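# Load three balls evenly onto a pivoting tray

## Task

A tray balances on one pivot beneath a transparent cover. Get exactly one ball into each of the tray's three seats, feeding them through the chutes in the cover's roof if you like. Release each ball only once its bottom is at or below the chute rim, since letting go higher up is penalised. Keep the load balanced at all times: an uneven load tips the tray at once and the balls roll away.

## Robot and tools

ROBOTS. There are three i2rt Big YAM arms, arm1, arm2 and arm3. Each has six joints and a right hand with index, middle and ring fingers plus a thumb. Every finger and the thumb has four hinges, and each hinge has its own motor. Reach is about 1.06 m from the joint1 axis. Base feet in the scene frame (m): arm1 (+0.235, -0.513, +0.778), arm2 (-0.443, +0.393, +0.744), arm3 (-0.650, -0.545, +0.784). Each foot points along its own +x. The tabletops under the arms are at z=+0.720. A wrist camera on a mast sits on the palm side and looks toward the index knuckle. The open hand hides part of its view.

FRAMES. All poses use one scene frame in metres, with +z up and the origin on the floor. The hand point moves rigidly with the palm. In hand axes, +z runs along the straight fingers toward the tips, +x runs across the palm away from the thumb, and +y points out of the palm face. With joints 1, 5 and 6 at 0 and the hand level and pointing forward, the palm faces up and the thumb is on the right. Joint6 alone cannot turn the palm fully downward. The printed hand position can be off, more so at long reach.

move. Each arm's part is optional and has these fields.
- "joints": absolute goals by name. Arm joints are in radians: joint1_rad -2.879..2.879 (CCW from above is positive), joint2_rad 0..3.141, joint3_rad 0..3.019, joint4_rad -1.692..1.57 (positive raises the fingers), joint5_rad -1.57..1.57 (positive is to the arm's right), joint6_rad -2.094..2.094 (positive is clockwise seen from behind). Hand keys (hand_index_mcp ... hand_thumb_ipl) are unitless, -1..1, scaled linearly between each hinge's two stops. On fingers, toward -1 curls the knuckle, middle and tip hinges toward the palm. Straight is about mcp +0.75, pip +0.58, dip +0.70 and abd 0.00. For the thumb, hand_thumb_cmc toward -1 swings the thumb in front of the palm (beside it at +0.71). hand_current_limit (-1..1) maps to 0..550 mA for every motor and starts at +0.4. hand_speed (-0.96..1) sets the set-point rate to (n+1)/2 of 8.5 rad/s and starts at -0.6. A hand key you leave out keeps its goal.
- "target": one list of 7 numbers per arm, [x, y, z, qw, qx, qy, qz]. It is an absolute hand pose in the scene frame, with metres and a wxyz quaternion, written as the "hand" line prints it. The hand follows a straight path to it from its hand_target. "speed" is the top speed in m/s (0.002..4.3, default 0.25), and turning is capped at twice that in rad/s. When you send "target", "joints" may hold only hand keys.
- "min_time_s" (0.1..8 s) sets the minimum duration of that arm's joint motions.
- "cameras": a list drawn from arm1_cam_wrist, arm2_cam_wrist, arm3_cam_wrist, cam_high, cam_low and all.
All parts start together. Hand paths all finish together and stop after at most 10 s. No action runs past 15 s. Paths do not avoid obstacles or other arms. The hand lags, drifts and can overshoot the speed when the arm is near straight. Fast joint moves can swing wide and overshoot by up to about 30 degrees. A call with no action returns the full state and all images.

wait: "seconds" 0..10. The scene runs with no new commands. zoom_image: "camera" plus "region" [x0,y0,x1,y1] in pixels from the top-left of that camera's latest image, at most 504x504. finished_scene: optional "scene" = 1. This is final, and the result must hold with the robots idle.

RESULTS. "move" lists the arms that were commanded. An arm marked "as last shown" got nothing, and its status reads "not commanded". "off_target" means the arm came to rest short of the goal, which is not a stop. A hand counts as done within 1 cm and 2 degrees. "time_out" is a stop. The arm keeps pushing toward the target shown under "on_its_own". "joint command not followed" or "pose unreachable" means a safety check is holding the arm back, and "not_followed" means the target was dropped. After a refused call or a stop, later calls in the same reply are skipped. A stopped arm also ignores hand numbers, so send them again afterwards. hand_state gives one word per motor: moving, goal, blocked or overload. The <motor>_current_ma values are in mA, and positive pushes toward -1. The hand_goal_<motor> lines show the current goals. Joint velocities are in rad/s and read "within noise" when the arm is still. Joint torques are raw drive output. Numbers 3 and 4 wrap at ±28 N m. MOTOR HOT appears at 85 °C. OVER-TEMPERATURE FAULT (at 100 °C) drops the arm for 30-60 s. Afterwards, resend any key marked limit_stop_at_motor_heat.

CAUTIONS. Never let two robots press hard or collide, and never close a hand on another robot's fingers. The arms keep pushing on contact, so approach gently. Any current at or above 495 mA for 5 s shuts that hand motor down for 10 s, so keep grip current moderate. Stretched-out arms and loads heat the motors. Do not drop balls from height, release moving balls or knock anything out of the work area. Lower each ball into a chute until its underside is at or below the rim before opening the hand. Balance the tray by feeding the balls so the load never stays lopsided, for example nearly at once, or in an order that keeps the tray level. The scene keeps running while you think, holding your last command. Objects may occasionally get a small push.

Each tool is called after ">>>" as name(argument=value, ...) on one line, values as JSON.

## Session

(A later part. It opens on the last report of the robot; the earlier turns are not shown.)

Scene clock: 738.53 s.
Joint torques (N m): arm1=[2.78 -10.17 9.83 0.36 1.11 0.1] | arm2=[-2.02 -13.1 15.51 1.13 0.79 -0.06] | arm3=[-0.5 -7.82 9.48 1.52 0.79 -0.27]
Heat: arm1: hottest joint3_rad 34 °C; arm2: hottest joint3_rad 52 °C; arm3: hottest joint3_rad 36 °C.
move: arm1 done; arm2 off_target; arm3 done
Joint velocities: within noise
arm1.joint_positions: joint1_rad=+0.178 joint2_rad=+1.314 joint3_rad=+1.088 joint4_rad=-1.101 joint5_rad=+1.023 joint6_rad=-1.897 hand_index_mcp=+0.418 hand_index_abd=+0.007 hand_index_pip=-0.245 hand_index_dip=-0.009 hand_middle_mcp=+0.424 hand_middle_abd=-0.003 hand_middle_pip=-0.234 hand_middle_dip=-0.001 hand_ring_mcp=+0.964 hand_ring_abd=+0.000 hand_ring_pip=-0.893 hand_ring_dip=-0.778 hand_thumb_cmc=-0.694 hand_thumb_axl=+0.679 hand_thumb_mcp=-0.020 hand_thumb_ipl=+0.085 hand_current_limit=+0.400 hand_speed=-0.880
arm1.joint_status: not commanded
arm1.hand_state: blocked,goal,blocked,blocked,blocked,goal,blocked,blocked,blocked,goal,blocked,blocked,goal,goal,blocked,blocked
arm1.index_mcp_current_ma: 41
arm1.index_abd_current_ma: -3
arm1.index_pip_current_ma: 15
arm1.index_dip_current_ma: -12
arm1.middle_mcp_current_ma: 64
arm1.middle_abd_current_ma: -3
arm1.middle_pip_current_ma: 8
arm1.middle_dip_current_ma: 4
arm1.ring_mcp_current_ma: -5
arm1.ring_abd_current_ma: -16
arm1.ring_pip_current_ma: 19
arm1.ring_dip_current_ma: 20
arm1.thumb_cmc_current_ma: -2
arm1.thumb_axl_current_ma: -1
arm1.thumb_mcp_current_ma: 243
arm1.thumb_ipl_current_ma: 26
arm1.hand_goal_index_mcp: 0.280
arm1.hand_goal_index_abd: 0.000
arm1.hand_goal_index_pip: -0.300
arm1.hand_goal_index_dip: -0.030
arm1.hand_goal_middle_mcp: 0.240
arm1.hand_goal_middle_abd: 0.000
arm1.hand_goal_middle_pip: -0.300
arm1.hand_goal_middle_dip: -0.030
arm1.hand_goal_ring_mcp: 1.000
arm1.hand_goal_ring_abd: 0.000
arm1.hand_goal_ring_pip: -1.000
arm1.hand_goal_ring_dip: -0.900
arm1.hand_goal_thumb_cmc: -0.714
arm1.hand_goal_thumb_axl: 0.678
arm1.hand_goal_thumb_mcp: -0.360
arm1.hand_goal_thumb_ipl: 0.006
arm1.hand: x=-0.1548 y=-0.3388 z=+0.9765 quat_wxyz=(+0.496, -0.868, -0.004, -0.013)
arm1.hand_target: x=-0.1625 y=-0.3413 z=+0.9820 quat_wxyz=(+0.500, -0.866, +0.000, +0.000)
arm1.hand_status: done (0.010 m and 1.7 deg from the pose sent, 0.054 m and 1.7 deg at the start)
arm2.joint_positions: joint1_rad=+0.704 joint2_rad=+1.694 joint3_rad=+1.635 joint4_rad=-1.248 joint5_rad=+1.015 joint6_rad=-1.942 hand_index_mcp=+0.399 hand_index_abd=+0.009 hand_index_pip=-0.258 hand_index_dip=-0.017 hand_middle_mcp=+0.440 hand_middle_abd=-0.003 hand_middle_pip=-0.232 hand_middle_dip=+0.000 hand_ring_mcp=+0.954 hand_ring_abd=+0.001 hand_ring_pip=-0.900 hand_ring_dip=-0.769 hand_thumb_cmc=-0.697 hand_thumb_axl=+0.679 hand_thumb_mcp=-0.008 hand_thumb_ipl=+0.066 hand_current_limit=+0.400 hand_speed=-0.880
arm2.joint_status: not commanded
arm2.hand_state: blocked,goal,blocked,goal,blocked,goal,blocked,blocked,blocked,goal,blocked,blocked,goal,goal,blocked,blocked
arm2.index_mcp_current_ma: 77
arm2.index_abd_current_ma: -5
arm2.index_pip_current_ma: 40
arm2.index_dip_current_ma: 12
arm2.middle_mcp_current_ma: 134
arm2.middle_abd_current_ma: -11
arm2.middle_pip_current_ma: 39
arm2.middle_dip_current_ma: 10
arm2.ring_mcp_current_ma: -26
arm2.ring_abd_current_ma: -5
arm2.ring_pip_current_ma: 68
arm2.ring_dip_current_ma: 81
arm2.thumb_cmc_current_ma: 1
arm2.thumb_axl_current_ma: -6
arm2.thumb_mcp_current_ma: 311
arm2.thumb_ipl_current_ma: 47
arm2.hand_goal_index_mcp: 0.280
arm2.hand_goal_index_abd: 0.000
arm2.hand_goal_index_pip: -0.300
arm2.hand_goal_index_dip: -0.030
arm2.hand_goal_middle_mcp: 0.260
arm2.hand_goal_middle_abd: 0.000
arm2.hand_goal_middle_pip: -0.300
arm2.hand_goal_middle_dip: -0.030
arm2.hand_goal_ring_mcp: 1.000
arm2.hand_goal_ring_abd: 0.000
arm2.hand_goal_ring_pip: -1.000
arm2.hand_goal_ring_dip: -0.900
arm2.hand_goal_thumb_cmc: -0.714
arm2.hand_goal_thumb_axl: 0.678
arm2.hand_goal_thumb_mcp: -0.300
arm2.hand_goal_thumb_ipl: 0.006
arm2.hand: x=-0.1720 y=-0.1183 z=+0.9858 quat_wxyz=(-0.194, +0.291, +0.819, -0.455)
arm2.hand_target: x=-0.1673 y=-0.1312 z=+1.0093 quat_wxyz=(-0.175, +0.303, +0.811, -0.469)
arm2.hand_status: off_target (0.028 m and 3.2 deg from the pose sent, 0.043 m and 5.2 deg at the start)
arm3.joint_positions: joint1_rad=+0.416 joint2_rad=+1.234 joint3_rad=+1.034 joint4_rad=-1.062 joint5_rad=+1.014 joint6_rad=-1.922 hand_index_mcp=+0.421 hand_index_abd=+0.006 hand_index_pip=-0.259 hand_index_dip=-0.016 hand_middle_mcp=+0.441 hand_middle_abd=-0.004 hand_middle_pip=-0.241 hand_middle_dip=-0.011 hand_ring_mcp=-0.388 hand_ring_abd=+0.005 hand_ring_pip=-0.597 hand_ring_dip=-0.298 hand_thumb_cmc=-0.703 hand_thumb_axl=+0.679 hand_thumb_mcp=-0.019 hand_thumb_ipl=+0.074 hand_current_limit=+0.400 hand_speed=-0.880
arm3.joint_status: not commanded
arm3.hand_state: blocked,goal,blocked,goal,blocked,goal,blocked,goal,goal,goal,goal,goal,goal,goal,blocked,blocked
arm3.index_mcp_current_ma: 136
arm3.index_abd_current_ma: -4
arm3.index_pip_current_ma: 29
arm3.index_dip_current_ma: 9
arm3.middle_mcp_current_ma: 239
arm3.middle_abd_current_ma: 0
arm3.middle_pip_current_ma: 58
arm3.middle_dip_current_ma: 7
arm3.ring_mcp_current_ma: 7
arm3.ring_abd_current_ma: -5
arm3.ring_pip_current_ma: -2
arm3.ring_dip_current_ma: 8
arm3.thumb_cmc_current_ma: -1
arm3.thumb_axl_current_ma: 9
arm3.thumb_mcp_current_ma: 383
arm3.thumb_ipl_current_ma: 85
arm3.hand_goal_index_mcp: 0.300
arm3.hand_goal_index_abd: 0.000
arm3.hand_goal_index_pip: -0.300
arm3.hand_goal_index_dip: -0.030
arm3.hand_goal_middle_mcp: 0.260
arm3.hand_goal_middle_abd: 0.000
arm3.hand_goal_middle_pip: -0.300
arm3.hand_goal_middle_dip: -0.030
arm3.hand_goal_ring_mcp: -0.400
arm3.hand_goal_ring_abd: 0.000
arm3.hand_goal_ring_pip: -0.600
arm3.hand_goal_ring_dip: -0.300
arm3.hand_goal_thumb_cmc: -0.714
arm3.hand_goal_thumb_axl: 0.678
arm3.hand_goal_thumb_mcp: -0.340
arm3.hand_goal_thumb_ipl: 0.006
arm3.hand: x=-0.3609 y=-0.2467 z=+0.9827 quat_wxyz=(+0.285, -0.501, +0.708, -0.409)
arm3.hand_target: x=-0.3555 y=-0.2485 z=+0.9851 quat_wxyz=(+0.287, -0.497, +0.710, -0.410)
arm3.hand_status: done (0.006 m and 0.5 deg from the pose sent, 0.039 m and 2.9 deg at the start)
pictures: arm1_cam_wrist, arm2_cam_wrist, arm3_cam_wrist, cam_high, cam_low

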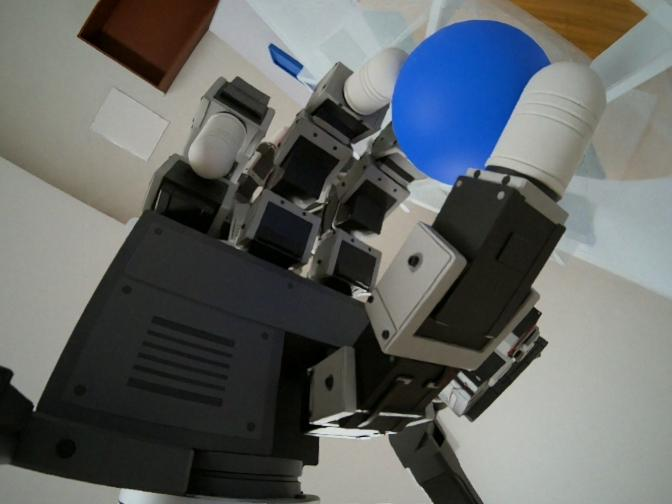

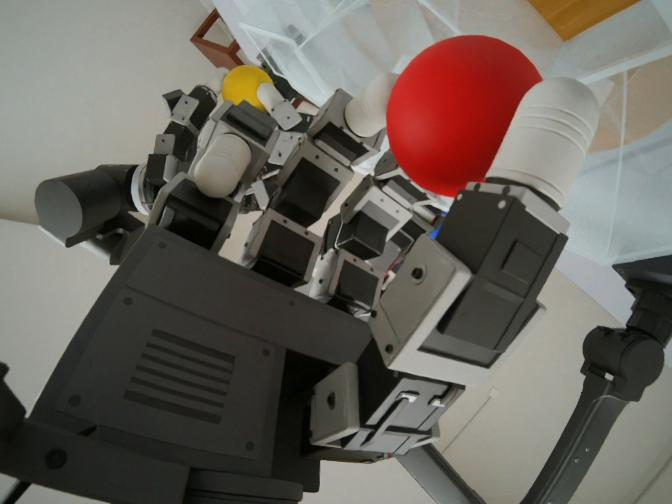

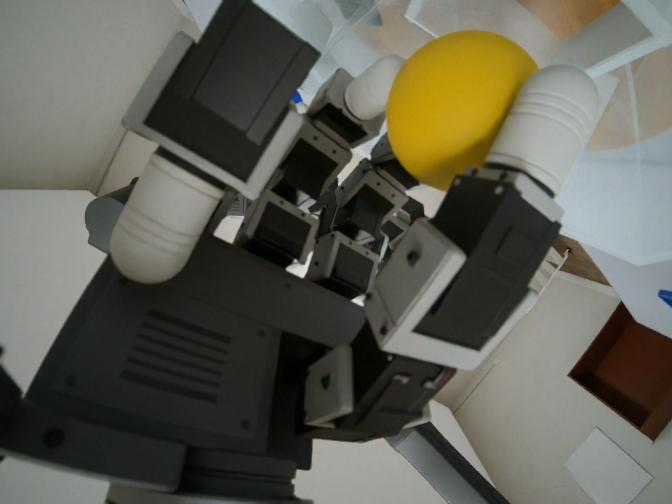

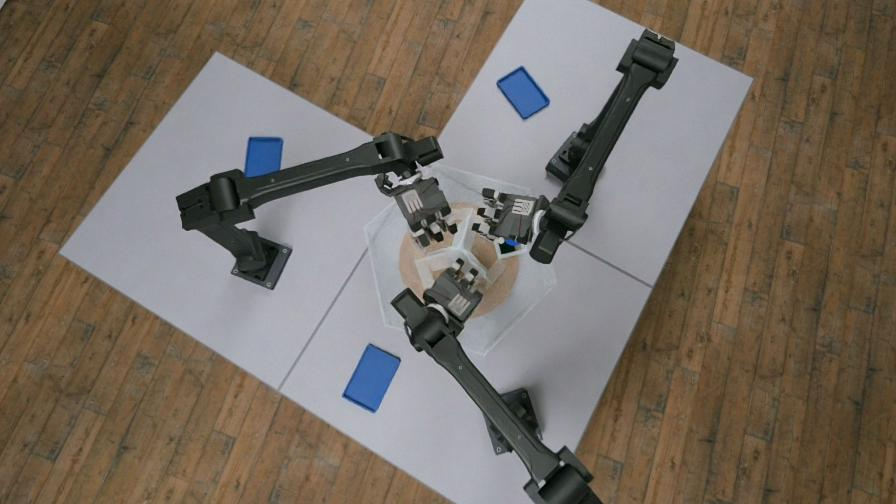

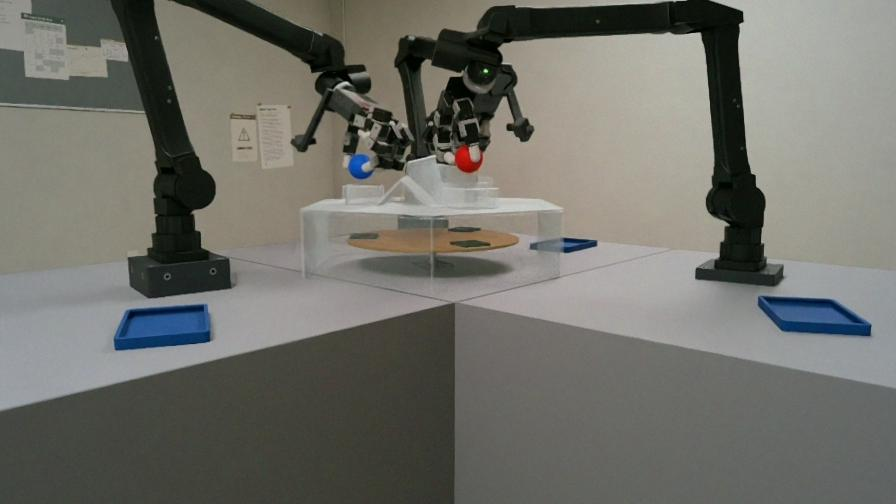

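>>> move(arm1={"target": [-0.1672, -0.3394, 0.977, 0.5, -0.866, 0.0, 0.0], "speed": 0.05}, arm2={"target": [-0.1750, -0.1290, 0.984, -0.1751, 0.3033, 0.8112, -0.4683], "speed": 0.05}, arm3={"target": [-0.3394, -0.2502, 0.970, 0.2868, -0.4968, 0.7094, -0.4096], "speed": 0.05}, cameras=["all"])

>>> zoom_image(camera="cam_low", region=[330, 120, 510, 220])

>>> zoom_image(camera="cam_high", region=[470, 205, 550, 275])

>>> zoom_image(camera="arm1_cam_wrist", region=[380, 0, 672, 220])

>>> zoom_image(camera="arm2_cam_wrist", region=[380, 0, 672, 220])

>>> zoom_image(camera="arm3_cam_wrist", region=[380, 0, 672, 220])

>>> zoom_image(camera="arm2_cam_wrist", region=[180, 0, 420, 160])

Scene clock: 788.37 s.
Joint torques (N m): arm1=[2.67 -10.05 9.8 0.35 1.07 0.05] | arm2=[-2.02 -14.45 12.22 1.11 0.79 -0.06] | arm3=[-0.5 -7.41 9.4 1.68 0.66 -0.29]
Heat: arm1: hottest joint3_rad 33 °C; arm2: hottest joint3_rad 52 °C; arm3: hottest joint3_rad 36 °C.
move: arm1 done; arm2 off_target; arm3 done
Joint velocities: within noise
arm1.joint_positions: joint1_rad=+0.178 joint2_rad=+1.327 joint3_rad=+1.088 joint4_rad=-1.082 joint5_rad=+1.023 joint6_rad=-1.897 hand_index_mcp=+0.418 hand_index_abd=+0.007 hand_index_pip=-0.245 hand_index_dip=-0.009 hand_middle_mcp=+0.424 hand_middle_abd=-0.003 hand_middle_pip=-0.234 hand_middle_dip=-0.001 hand_ring_mcp=+0.964 hand_ring_abd=+0.000 hand_ring_pip=-0.893 hand_ring_dip=-0.778 hand_thumb_cmc=-0.694 hand_thumb_axl=+0.679 hand_thumb_mcp=-0.020 hand_thumb_ipl=+0.085 hand_current_limit=+0.400 hand_speed=-0.880
arm1.joint_status: not commanded
arm1.hand_state: blocked,goal,blocked,blocked,blocked,goal,blocked,blocked,blocked,goal,blocked,blocked,goal,goal,blocked,blocked
arm1.index_mcp_current_ma: 28
arm1.index_abd_current_ma: -1
arm1.index_pip_current_ma: 15
arm1.index_dip_current_ma: -6
arm1.middle_mcp_current_ma: 74
arm1.middle_abd_current_ma: 8
arm1.middle_pip_current_ma: 11
arm1.middle_dip_current_ma: 3
arm1.ring_mcp_current_ma: 1
arm1.ring_abd_current_ma: -19
arm1.ring_pip_current_ma: 23
arm1.ring_dip_current_ma: 31
arm1.thumb_cmc_current_ma: -9
arm1.thumb_axl_current_ma: 2
arm1.thumb_mcp_current_ma: 237
arm1.thumb_ipl_current_ma: 25
arm1.hand_goal_index_mcp: 0.280
arm1.hand_goal_index_abd: 0.000
arm1.hand_goal_index_pip: -0.300
arm1.hand_goal_index_dip: -0.030
arm1.hand_goal_middle_mcp: 0.240
arm1.hand_goal_middle_abd: 0.000
arm1.hand_goal_middle_pip: -0.300
arm1.hand_goal_middle_dip: -0.030
arm1.hand_goal_ring_mcp: 1.000
arm1.hand_goal_ring_abd: 0.000
arm1.hand_goal_ring_pip: -1.000
arm1.hand_goal_ring_dip: -0.900
arm1.hand_goal_thumb_cmc: -0.714
arm1.hand_goal_thumb_axl: 0.678
arm1.hand_goal_thumb_mcp: -0.360
arm1.hand_goal_thumb_ipl: 0.006
arm1.hand: x=-0.1601 y=-0.3378 z=+0.9727 quat_wxyz=(+0.496, -0.868, -0.002, -0.010)
arm1.hand_target: x=-0.1670 y=-0.3394 z=+0.9770 quat_wxyz=(+0.500, -0.866, +0.000, +0.000)
arm1.hand_status: done (0.008 m and 1.3 deg from the pose sent, 0.012 m and 1.7 deg at the start)
arm2.joint_positions: joint1_rad=+0.695 joint2_rad=+1.694 joint3_rad=+1.581 joint4_rad=-1.164 joint5_rad=+1.011 joint6_rad=-1.957 hand_index_mcp=+0.399 hand_index_abd=+0.009 hand_index_pip=-0.258 hand_index_dip=-0.017 hand_middle_mcp=+0.440 hand_middle_abd=-0.003 hand_middle_pip=-0.232 hand_middle_dip=+0.000 hand_ring_mcp=+0.954 hand_ring_abd=+0.001 hand_ring_pip=-0.900 hand_ring_dip=-0.769 hand_thumb_cmc=-0.697 hand_thumb_axl=+0.679 hand_thumb_mcp=-0.008 hand_thumb_ipl=+0.066 hand_current_limit=+0.400 hand_speed=-0.880
arm2.joint_status: not commanded
arm2.hand_state: blocked,goal,blocked,goal,blocked,goal,blocked,blocked,blocked,goal,blocked,blocked,goal,goal,blocked,blocked
arm2.index_mcp_current_ma: 67
arm2.index_abd_current_ma: -6
arm2.index_pip_current_ma: 33
arm2.index_dip_current_ma: 18
arm2.middle_mcp_current_ma: 120
arm2.middle_abd_current_ma: -16
arm2.middle_pip_current_ma: 40
arm2.middle_dip_current_ma: 11
arm2.ring_mcp_current_ma: -24
arm2.ring_abd_current_ma: -10
arm2.ring_pip_current_ma: 67
arm2.ring_dip_current_ma: 86
arm2.thumb_cmc_current_ma: 28
arm2.thumb_axl_current_ma: 0
arm2.thumb_mcp_current_ma: 307
arm2.thumb_ipl_current_ma: 23
arm2.hand_goal_index_mcp: 0.280
arm2.hand_goal_index_abd: 0.000
arm2.hand_goal_index_pip: -0.300
arm2.hand_goal_index_dip: -0.030
arm2.hand_goal_middle_mcp: 0.260
arm2.hand_goal_middle_abd: 0.000
arm2.hand_goal_middle_pip: -0.300
arm2.hand_goal_middle_dip: -0.030
arm2.hand_goal_ring_mcp: 1.000
arm2.hand_goal_ring_abd: 0.000
arm2.hand_goal_ring_pip: -1.000
arm2.hand_goal_ring_dip: -0.900
arm2.hand_goal_thumb_cmc: -0.714
arm2.hand_goal_thumb_axl: 0.678
arm2.hand_goal_thumb_mcp: -0.300
arm2.hand_goal_thumb_ipl: 0.006
arm2.hand: x=-0.1737 y=-0.1236 z=+0.9666 quat_wxyz=(-0.188, +0.295, +0.817, -0.458)
arm2.hand_target: x=-0.1751 y=-0.1286 z=+0.9841 quat_wxyz=(-0.175, +0.303, +0.811, -0.468)
arm2.hand_status: off_target (0.018 m and 2.2 deg from the pose sent, 0.011 m and 3.2 deg at the start)
arm3.joint_positions: joint1_rad=+0.375 joint2_rad=+1.244 joint3_rad=+1.005 joint4_rad=-0.956 joint5_rad=+1.002 joint6_rad=-1.991 hand_index_mcp=+0.421 hand_index_abd=+0.006 hand_index_pip=-0.259 hand_index_dip=-0.016 hand_middle_mcp=+0.441 hand_middle_abd=-0.004 hand_middle_pip=-0.241 hand_middle_dip=-0.011 hand_ring_mcp=-0.388 hand_ring_abd=+0.005 hand_ring_pip=-0.597 hand_ring_dip=-0.298 hand_thumb_cmc=-0.703 hand_thumb_axl=+0.679 hand_thumb_mcp=-0.019 hand_thumb_ipl=+0.074 hand_current_limit=+0.400 hand_speed=-0.880
arm3.joint_status: not commanded
arm3.hand_state: blocked,goal,blocked,goal,blocked,goal,blocked,goal,goal,goal,goal,goal,goal,goal,blocked,blocked
arm3.index_mcp_current_ma: 136
arm3.index_abd_current_ma: -11
arm3.index_pip_current_ma: 26
arm3.index_dip_current_ma: 12
arm3.middle_mcp_current_ma: 241
arm3.middle_abd_current_ma: 0
arm3.middle_pip_current_ma: 54
arm3.middle_dip_current_ma: 16
arm3.ring_mcp_current_ma: 10
arm3.ring_abd_current_ma: 1
arm3.ring_pip_current_ma: -5
arm3.ring_dip_current_ma: 7
arm3.thumb_cmc_current_ma: -3
arm3.thumb_axl_current_ma: 10
arm3.thumb_mcp_current_ma: 383
arm3.thumb_ipl_current_ma: 85
arm3.hand_goal_index_mcp: 0.300
arm3.hand_goal_index_abd: 0.000
arm3.hand_goal_index_pip: -0.300
arm3.hand_goal_index_dip: -0.030
arm3.hand_goal_middle_mcp: 0.260
arm3.hand_goal_middle_abd: 0.000
arm3.hand_goal_middle_pip: -0.300
arm3.hand_goal_middle_dip: -0.030
arm3.hand_goal_ring_mcp: -0.400
arm3.hand_goal_ring_abd: 0.000
arm3.hand_goal_ring_pip: -0.600
arm3.hand_goal_ring_dip: -0.300
arm3.hand_goal_thumb_cmc: -0.714
arm3.hand_goal_thumb_axl: 0.678
arm3.hand_goal_thumb_mcp: -0.340
arm3.hand_goal_thumb_ipl: 0.006
arm3.hand: x=-0.3449 y=-0.2490 z=+0.9711 quat_wxyz=(+0.289, -0.498, +0.709, -0.408)
arm3.hand_target: x=-0.3394 y=-0.2502 z=+0.9701 quat_wxyz=(+0.287, -0.497, +0.709, -0.410)
arm3.hand_status: done (0.006 m and 0.3 deg from the pose sent, 0.025 m and 0.6 deg at the start)
pictures: arm1_cam_wrist, arm2_cam_wrist, arm3_cam_wrist, cam_high, cam_low

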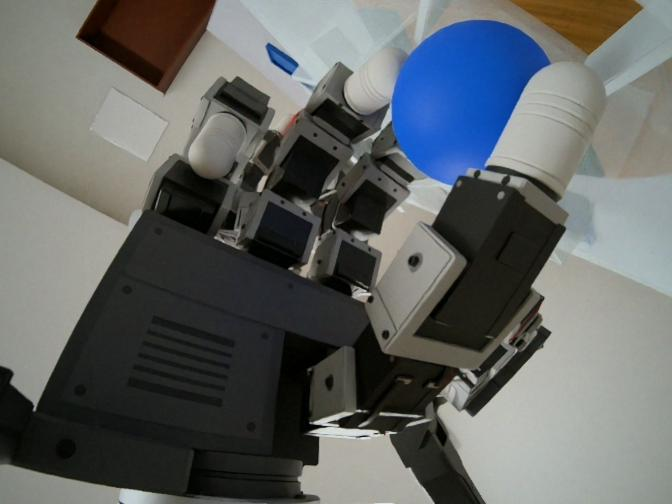

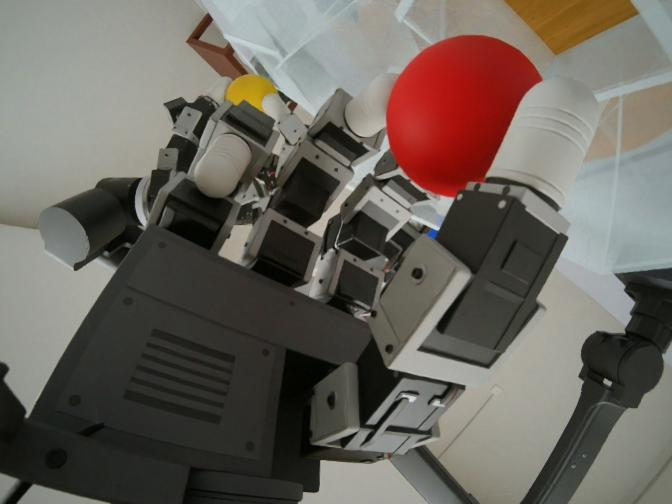

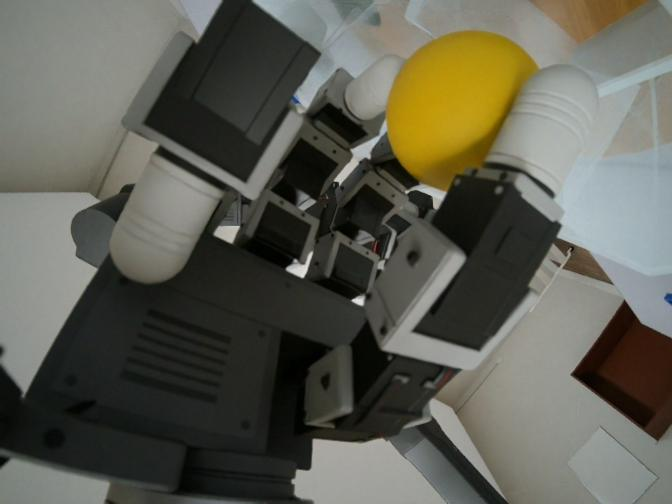

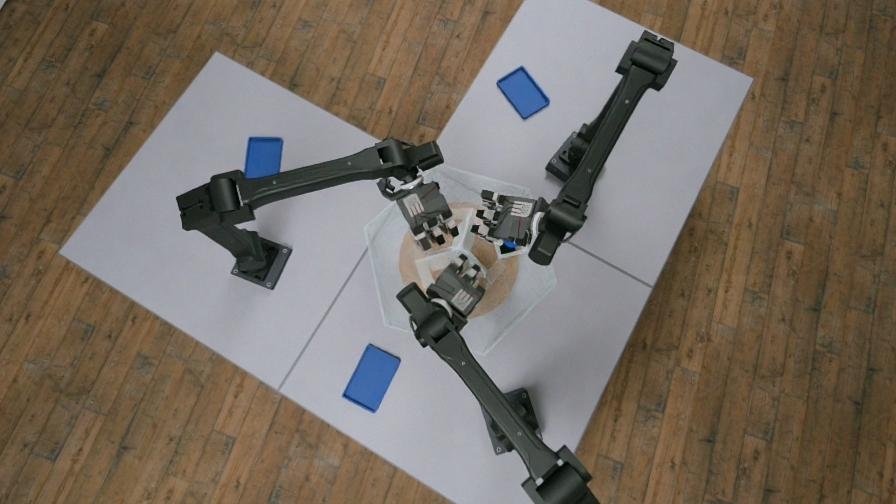

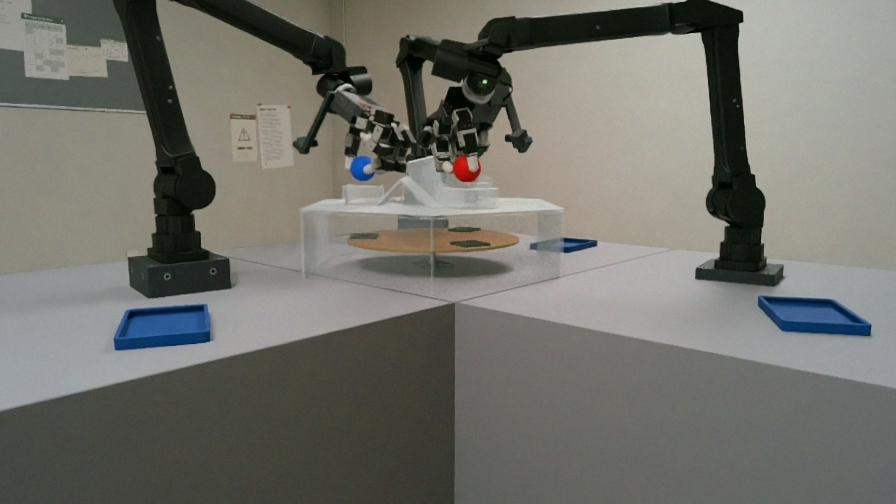

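Scaled by 2.800 from the camera's image (finer frame: 1280x720).

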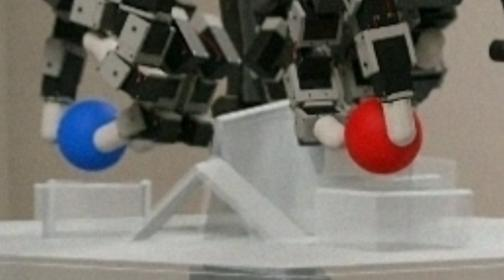

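Scaled by 6.300 from the camera's image (finer frame: 1280x720).

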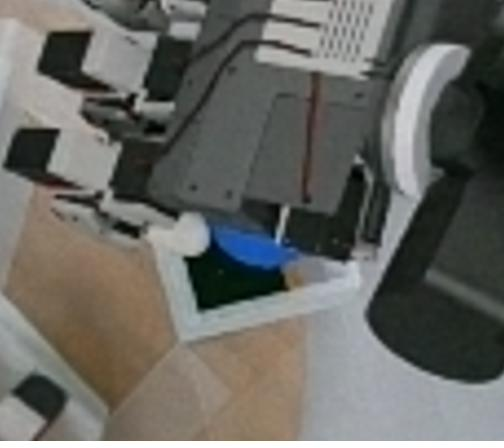

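Scaled by 1.726 from the camera's image (finer frame: 960x720).

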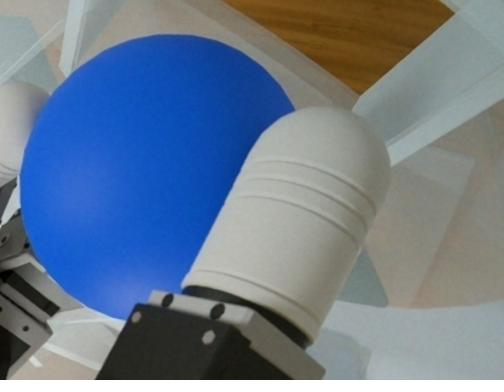

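Scaled by 1.726 from the camera's image (finer frame: 960x720).

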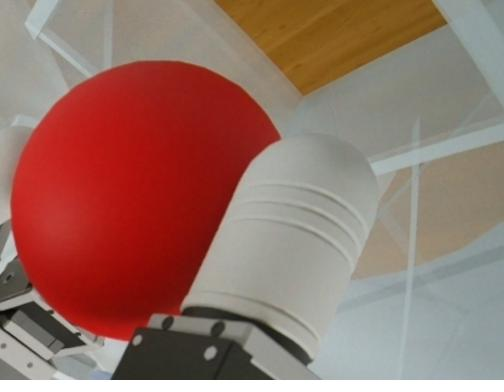

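Scaled by 1.726 from the camera's image (finer frame: 960x720).

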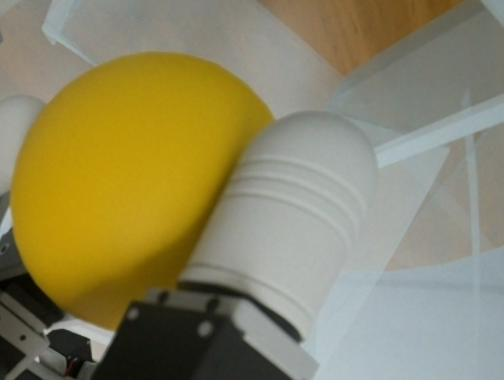

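Scaled by 2.100 from the camera's image (finer frame: 960x720).

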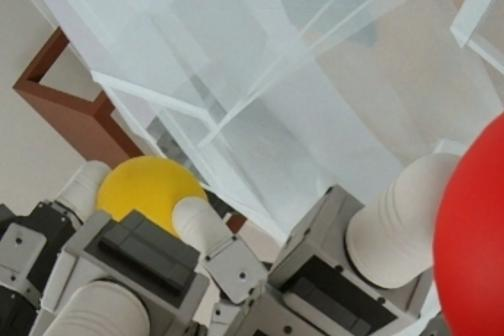

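>>> zoom_image(camera="cam_high", region=[395, 240, 515, 345])

>>> zoom_image(camera="arm3_cam_wrist", region=[560, 0, 672, 120])

Scaled by 4.200 from the camera's image (finer frame: 1280x720).

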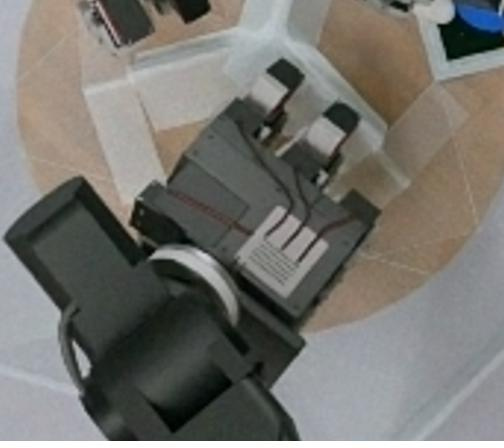

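Scaled by 4.200 from the camera's image (finer frame: 960x720).

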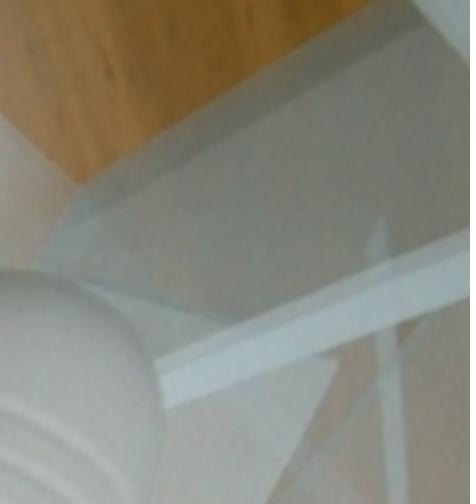

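>>> zoom_image(camera="cam_high", region=[465, 160, 585, 265])

>>> zoom_image(camera="cam_high", region=[360, 150, 480, 255])

Scaled by 4.200 from the camera's image (finer frame: 1280x720).

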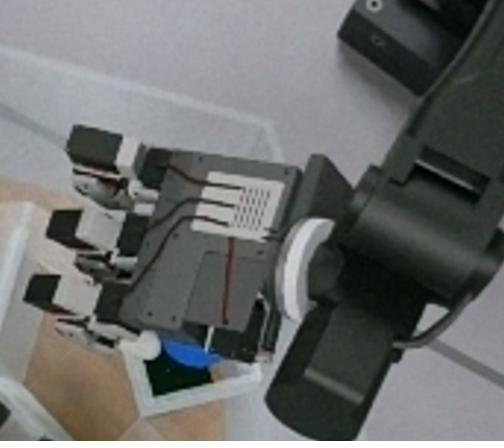

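Scaled by 4.200 from the camera's image (finer frame: 1280x720).

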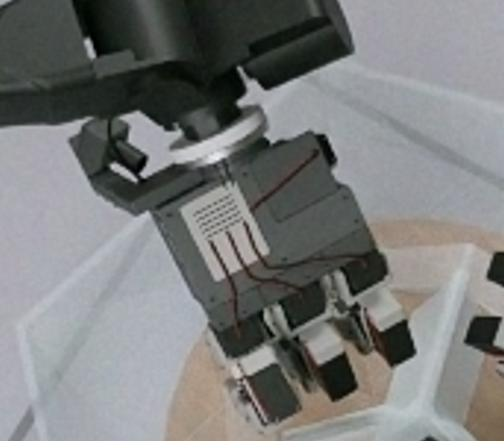

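>>> move(arm1={"target": [-0.1671, -0.3404, 0.963, 0.5, -0.866, 0.0, 0.0], "speed": 0.04}, arm2={"target": [-0.1760, -0.1210, 0.965, -0.1751, 0.3033, 0.8112, -0.4683], "speed": 0.04}, arm3={"target": [-0.3462, -0.2442, 0.953, 0.2868, -0.4968, 0.7094, -0.4096], "speed": 0.04}, cameras=["all"])

>>> zoom_image(camera="cam_low", region=[330, 120, 510, 220])

>>> zoom_image(camera="cam_high", region=[395, 240, 515, 345])

>>> zoom_image(camera="cam_high", region=[465, 160, 585, 265])

>>> zoom_image(camera="cam_high", region=[360, 150, 480, 255])

>>> zoom_image(camera="arm1_cam_wrist", region=[380, 0, 672, 220])

>>> zoom_image(camera="arm2_cam_wrist", region=[380, 0, 672, 220])

>>> zoom_image(camera="arm3_cam_wrist", region=[380, 0, 672, 220])

Scene clock: 833.87 s.
Joint torques (N m): arm1=[2.78 -10.23 9.59 0.35 1.1 0.1] | arm2=[-1.55 -15.21 11.97 1.14 0.87 0.08] | arm3=[1.26 -7.47 9.32 1.63 0.97 -0.01]
Heat: arm1: hottest joint3_rad 33 °C; arm2: hottest joint3_rad 52 °C; arm3: hottest joint3_rad 35 °C.
move: arm1 done; arm2 off_target; arm3 done
Joint velocities: within noise
arm1.joint_positions: joint1_rad=+0.178 joint2_rad=+1.336 joint3_rad=+1.060 joint4_rad=-1.047 joint5_rad=+1.023 joint6_rad=-1.897 hand_index_mcp=+0.418 hand_index_abd=+0.007 hand_index_pip=-0.245 hand_index_dip=-0.009 hand_middle_mcp=+0.424 hand_middle_abd=-0.003 hand_middle_pip=-0.234 hand_middle_dip=-0.001 hand_ring_mcp=+0.964 hand_ring_abd=+0.000 hand_ring_pip=-0.893 hand_ring_dip=-0.778 hand_thumb_cmc=-0.694 hand_thumb_axl=+0.679 hand_thumb_mcp=-0.020 hand_thumb_ipl=+0.085 hand_current_limit=+0.400 hand_speed=-0.880
arm1.joint_status: not commanded
arm1.hand_state: blocked,goal,blocked,blocked,blocked,goal,blocked,blocked,blocked,goal,blocked,blocked,goal,goal,blocked,blocked
arm1.index_mcp_current_ma: 35
arm1.index_abd_current_ma: -1
arm1.index_pip_current_ma: 2
arm1.index_dip_current_ma: -3
arm1.middle_mcp_current_ma: 76
arm1.middle_abd_current_ma: 14
arm1.middle_pip_current_ma: 13
arm1.middle_dip_current_ma: 21
arm1.ring_mcp_current_ma: -11
arm1.ring_abd_current_ma: -13
arm1.ring_pip_current_ma: 29
arm1.ring_dip_current_ma: 25
arm1.thumb_cmc_current_ma: -14
arm1.thumb_axl_current_ma: 7
arm1.thumb_mcp_current_ma: 243
arm1.thumb_ipl_current_ma: 25
arm1.hand_goal_index_mcp: 0.280
arm1.hand_goal_index_abd: 0.000
arm1.hand_goal_index_pip: -0.300
arm1.hand_goal_index_dip: -0.030
arm1.hand_goal_middle_mcp: 0.240
arm1.hand_goal_middle_abd: 0.000
arm1.hand_goal_middle_pip: -0.300
arm1.hand_goal_middle_dip: -0.030
arm1.hand_goal_ring_mcp: 1.000
arm1.hand_goal_ring_abd: 0.000
arm1.hand_goal_ring_pip: -1.000
arm1.hand_goal_ring_dip: -0.900
arm1.hand_goal_thumb_cmc: -0.714
arm1.hand_goal_thumb_axl: 0.678
arm1.hand_goal_thumb_mcp: -0.360
arm1.hand_goal_thumb_ipl: 0.006
arm1.hand: x=-0.1595 y=-0.3380 z=+0.9589 quat_wxyz=(+0.496, -0.868, -0.003, -0.011)
arm1.hand_target: x=-0.1669 y=-0.3404 z=+0.9631 quat_wxyz=(+0.500, -0.866, +0.000, +0.000)
arm1.hand_status: done (0.009 m and 1.4 deg from the pose sent, 0.012 m and 1.3 deg at the start)
arm2.joint_positions: joint1_rad=+0.695 joint2_rad=+1.694 joint3_rad=+1.519 joint4_rad=-1.123 joint5_rad=+1.011 joint6_rad=-1.958 hand_index_mcp=+0.399 hand_index_abd=+0.009 hand_index_pip=-0.258 hand_index_dip=-0.017 hand_middle_mcp=+0.440 hand_middle_abd=-0.003 hand_middle_pip=-0.232 hand_middle_dip=+0.000 hand_ring_mcp=+0.954 hand_ring_abd=+0.001 hand_ring_pip=-0.900 hand_ring_dip=-0.769 hand_thumb_cmc=-0.697 hand_thumb_axl=+0.679 hand_thumb_mcp=-0.008 hand_thumb_ipl=+0.066 hand_current_limit=+0.400 hand_speed=-0.880
arm2.joint_status: not commanded
arm2.hand_state: blocked,goal,blocked,goal,blocked,goal,blocked,blocked,blocked,goal,blocked,blocked,goal,goal,blocked,blocked
arm2.index_mcp_current_ma: 80
arm2.index_abd_current_ma: -3
arm2.index_pip_current_ma: 23
arm2.index_dip_current_ma: 12
arm2.middle_mcp_current_ma: 128
arm2.middle_abd_current_ma: -5
arm2.middle_pip_current_ma: 50
arm2.middle_dip_current_ma: 4
arm2.ring_mcp_current_ma: -14
arm2.ring_abd_current_ma: -5
arm2.ring_pip_current_ma: 69
arm2.ring_dip_current_ma: 81
arm2.thumb_cmc_current_ma: 16
arm2.thumb_axl_current_ma: 8
arm2.thumb_mcp_current_ma: 304
arm2.thumb_ipl_current_ma: 46
arm2.hand_goal_index_mcp: 0.280
arm2.hand_goal_index_abd: 0.000
arm2.hand_goal_index_pip: -0.300
arm2.hand_goal_index_dip: -0.030
arm2.hand_goal_middle_mcp: 0.260
arm2.hand_goal_middle_abd: 0.000
arm2.hand_goal_middle_pip: -0.300
arm2.hand_goal_middle_dip: -0.030
arm2.hand_goal_ring_mcp: 1.000
arm2.hand_goal_ring_abd: 0.000
arm2.hand_goal_ring_pip: -1.000
arm2.hand_goal_ring_dip: -0.900
arm2.hand_goal_thumb_cmc: -0.714
arm2.hand_goal_thumb_axl: 0.678
arm2.hand_goal_thumb_mcp: -0.300
arm2.hand_goal_thumb_ipl: 0.006
arm2.hand: x=-0.1787 y=-0.1169 z=+0.9417 quat_wxyz=(-0.196, +0.290, +0.820, -0.453)
arm2.hand_target: x=-0.1762 y=-0.1206 z=+0.9651 quat_wxyz=(-0.175, +0.303, +0.811, -0.468)
arm2.hand_status: off_target (0.024 m and 3.4 deg from the pose sent, 0.004 m and 2.2 deg at the start)
arm3.joint_positions: joint1_rad=+0.376 joint2_rad=+1.266 joint3_rad=+0.981 joint4_rad=-0.945 joint5_rad=+1.002 joint6_rad=-1.982 hand_index_mcp=+0.421 hand_index_abd=+0.006 hand_index_pip=-0.259 hand_index_dip=-0.016 hand_middle_mcp=+0.441 hand_middle_abd=-0.004 hand_middle_pip=-0.241 hand_middle_dip=-0.011 hand_ring_mcp=-0.388 hand_ring_abd=+0.005 hand_ring_pip=-0.597 hand_ring_dip=-0.298 hand_thumb_cmc=-0.703 hand_thumb_axl=+0.679 hand_thumb_mcp=-0.019 hand_thumb_ipl=+0.074 hand_current_limit=+0.400 hand_speed=-0.880
arm3.joint_status: not commanded
arm3.hand_state: blocked,goal,blocked,goal,blocked,goal,blocked,goal,goal,goal,goal,goal,goal,goal,blocked,blocked
arm3.index_mcp_current_ma: 137
arm3.index_abd_current_ma: -5
arm3.index_pip_current_ma: 25
arm3.index_dip_current_ma: 11
arm3.middle_mcp_current_ma: 242
arm3.middle_abd_current_ma: 1
arm3.middle_pip_current_ma: 52
arm3.middle_dip_current_ma: 8
arm3.ring_mcp_current_ma: 11
arm3.ring_abd_current_ma: 7
arm3.ring_pip_current_ma: -8
arm3.ring_dip_current_ma: 11
arm3.thumb_cmc_current_ma: -4
arm3.thumb_axl_current_ma: 12
arm3.thumb_mcp_current_ma: 378
arm3.thumb_ipl_current_ma: 87
arm3.hand_goal_index_mcp: 0.300
arm3.hand_goal_index_abd: 0.000
arm3.hand_goal_index_pip: -0.300
arm3.hand_goal_index_dip: -0.030
arm3.hand_goal_middle_mcp: 0.260
arm3.hand_goal_middle_abd: 0.000
arm3.hand_goal_middle_pip: -0.300
arm3.hand_goal_middle_dip: -0.030
arm3.hand_goal_ring_mcp: -0.400
arm3.hand_goal_ring_abd: 0.000
arm3.hand_goal_ring_pip: -0.600
arm3.hand_goal_ring_dip: -0.300
arm3.hand_goal_thumb_cmc: -0.714
arm3.hand_goal_thumb_axl: 0.678
arm3.hand_goal_thumb_mcp: -0.340
arm3.hand_goal_thumb_ipl: 0.006
arm3.hand: x=-0.3469 y=-0.2520 z=+0.9529 quat_wxyz=(+0.277, -0.503, +0.707, -0.413)
arm3.hand_target: x=-0.3463 y=-0.2442 z=+0.9531 quat_wxyz=(+0.287, -0.497, +0.709, -0.409)
arm3.hand_status: done (0.008 m and 1.4 deg from the pose sent, 0.019 m and 0.3 deg at the start)
pictures: arm1_cam_wrist, arm2_cam_wrist, arm3_cam_wrist, cam_high, cam_low

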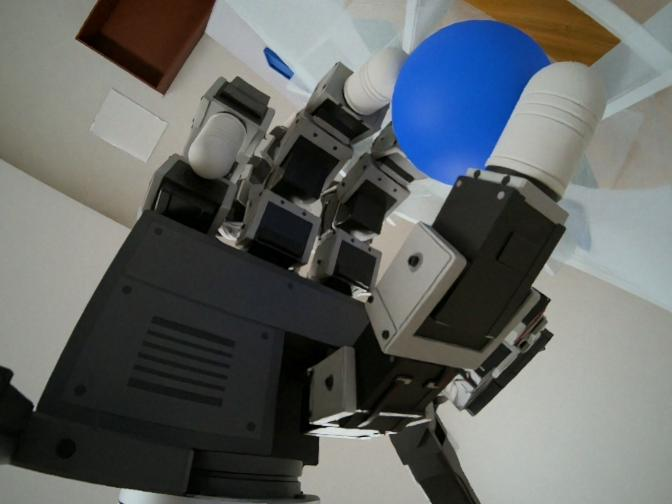

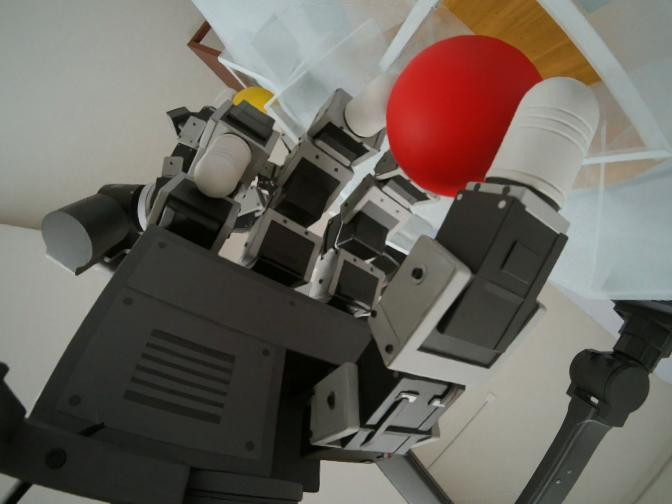

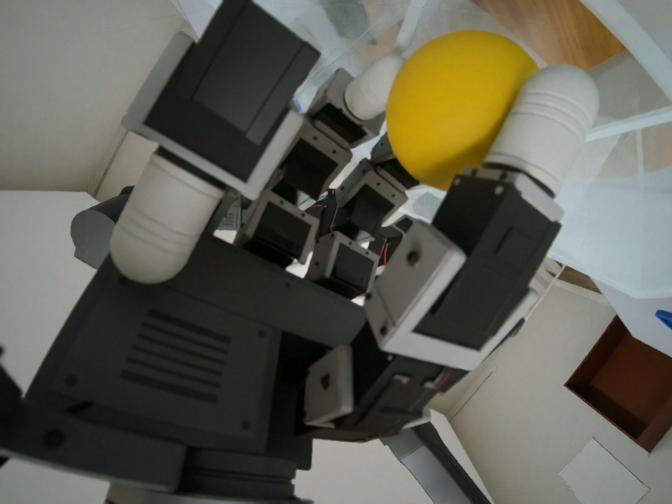

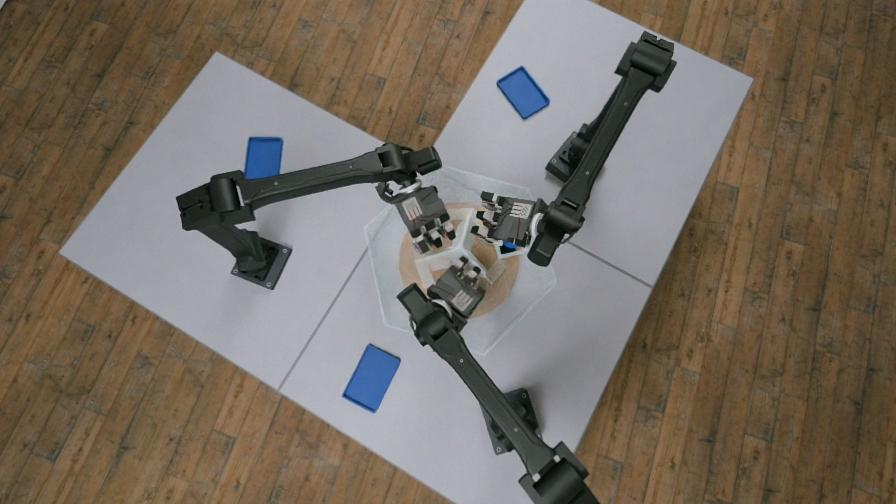

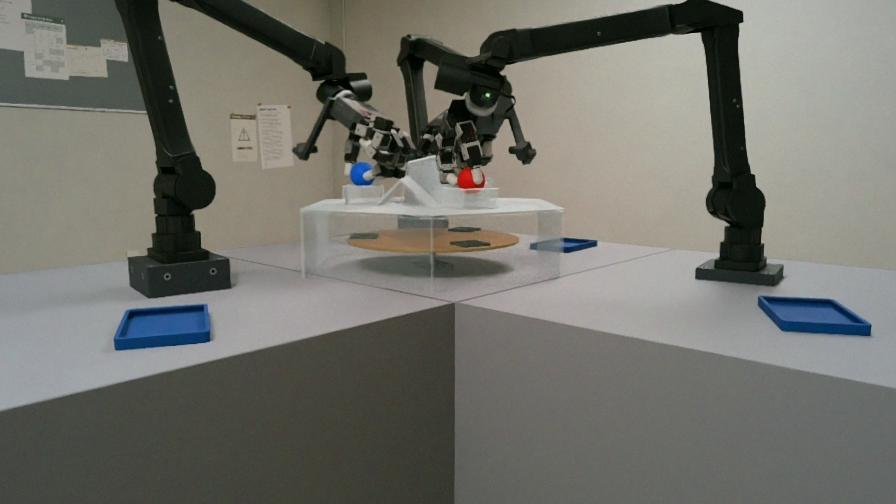

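Scaled by 2.800 from the camera's image (finer frame: 1280x720).

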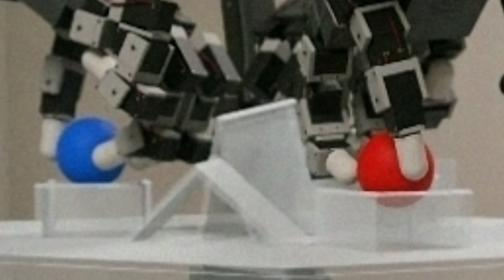

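Scaled by 4.200 from the camera's image (finer frame: 1280x720).

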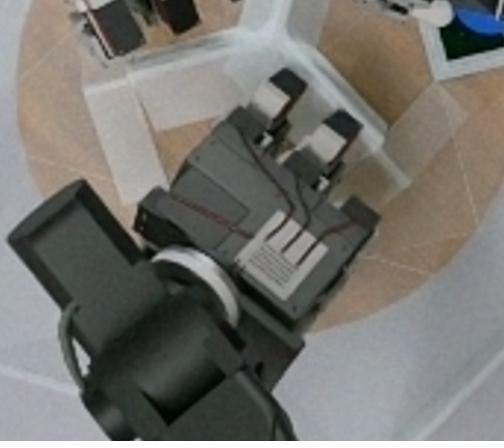

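Scaled by 4.200 from the camera's image (finer frame: 1280x720).

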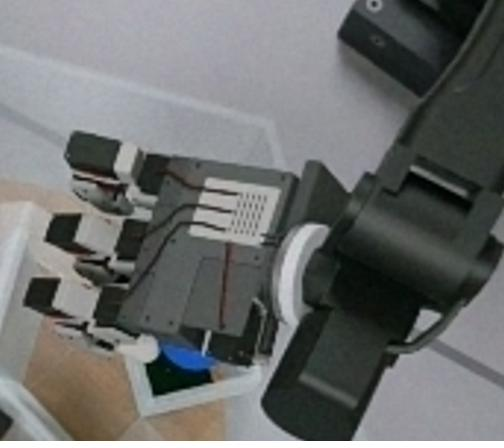

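Scaled by 4.200 from the camera's image (finer frame: 1280x720).

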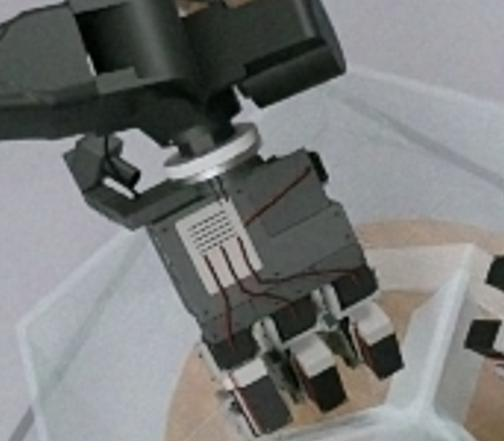

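Scaled by 1.726 from the camera's image (finer frame: 960x720).

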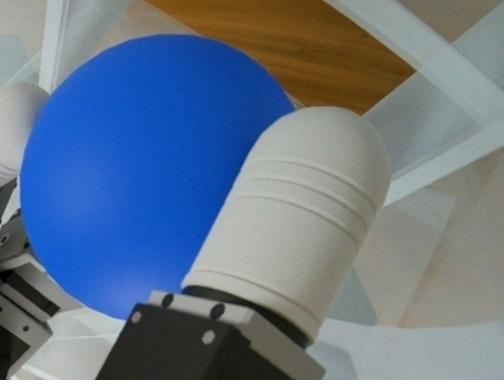

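Scaled by 1.726 from the camera's image (finer frame: 960x720).

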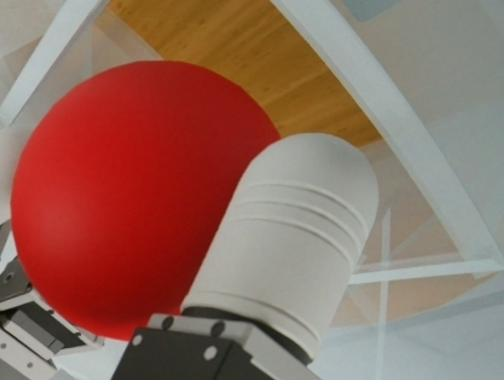

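Scaled by 1.726 from the camera's image (finer frame: 960x720).

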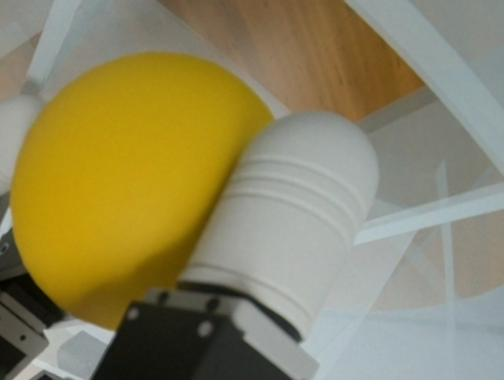

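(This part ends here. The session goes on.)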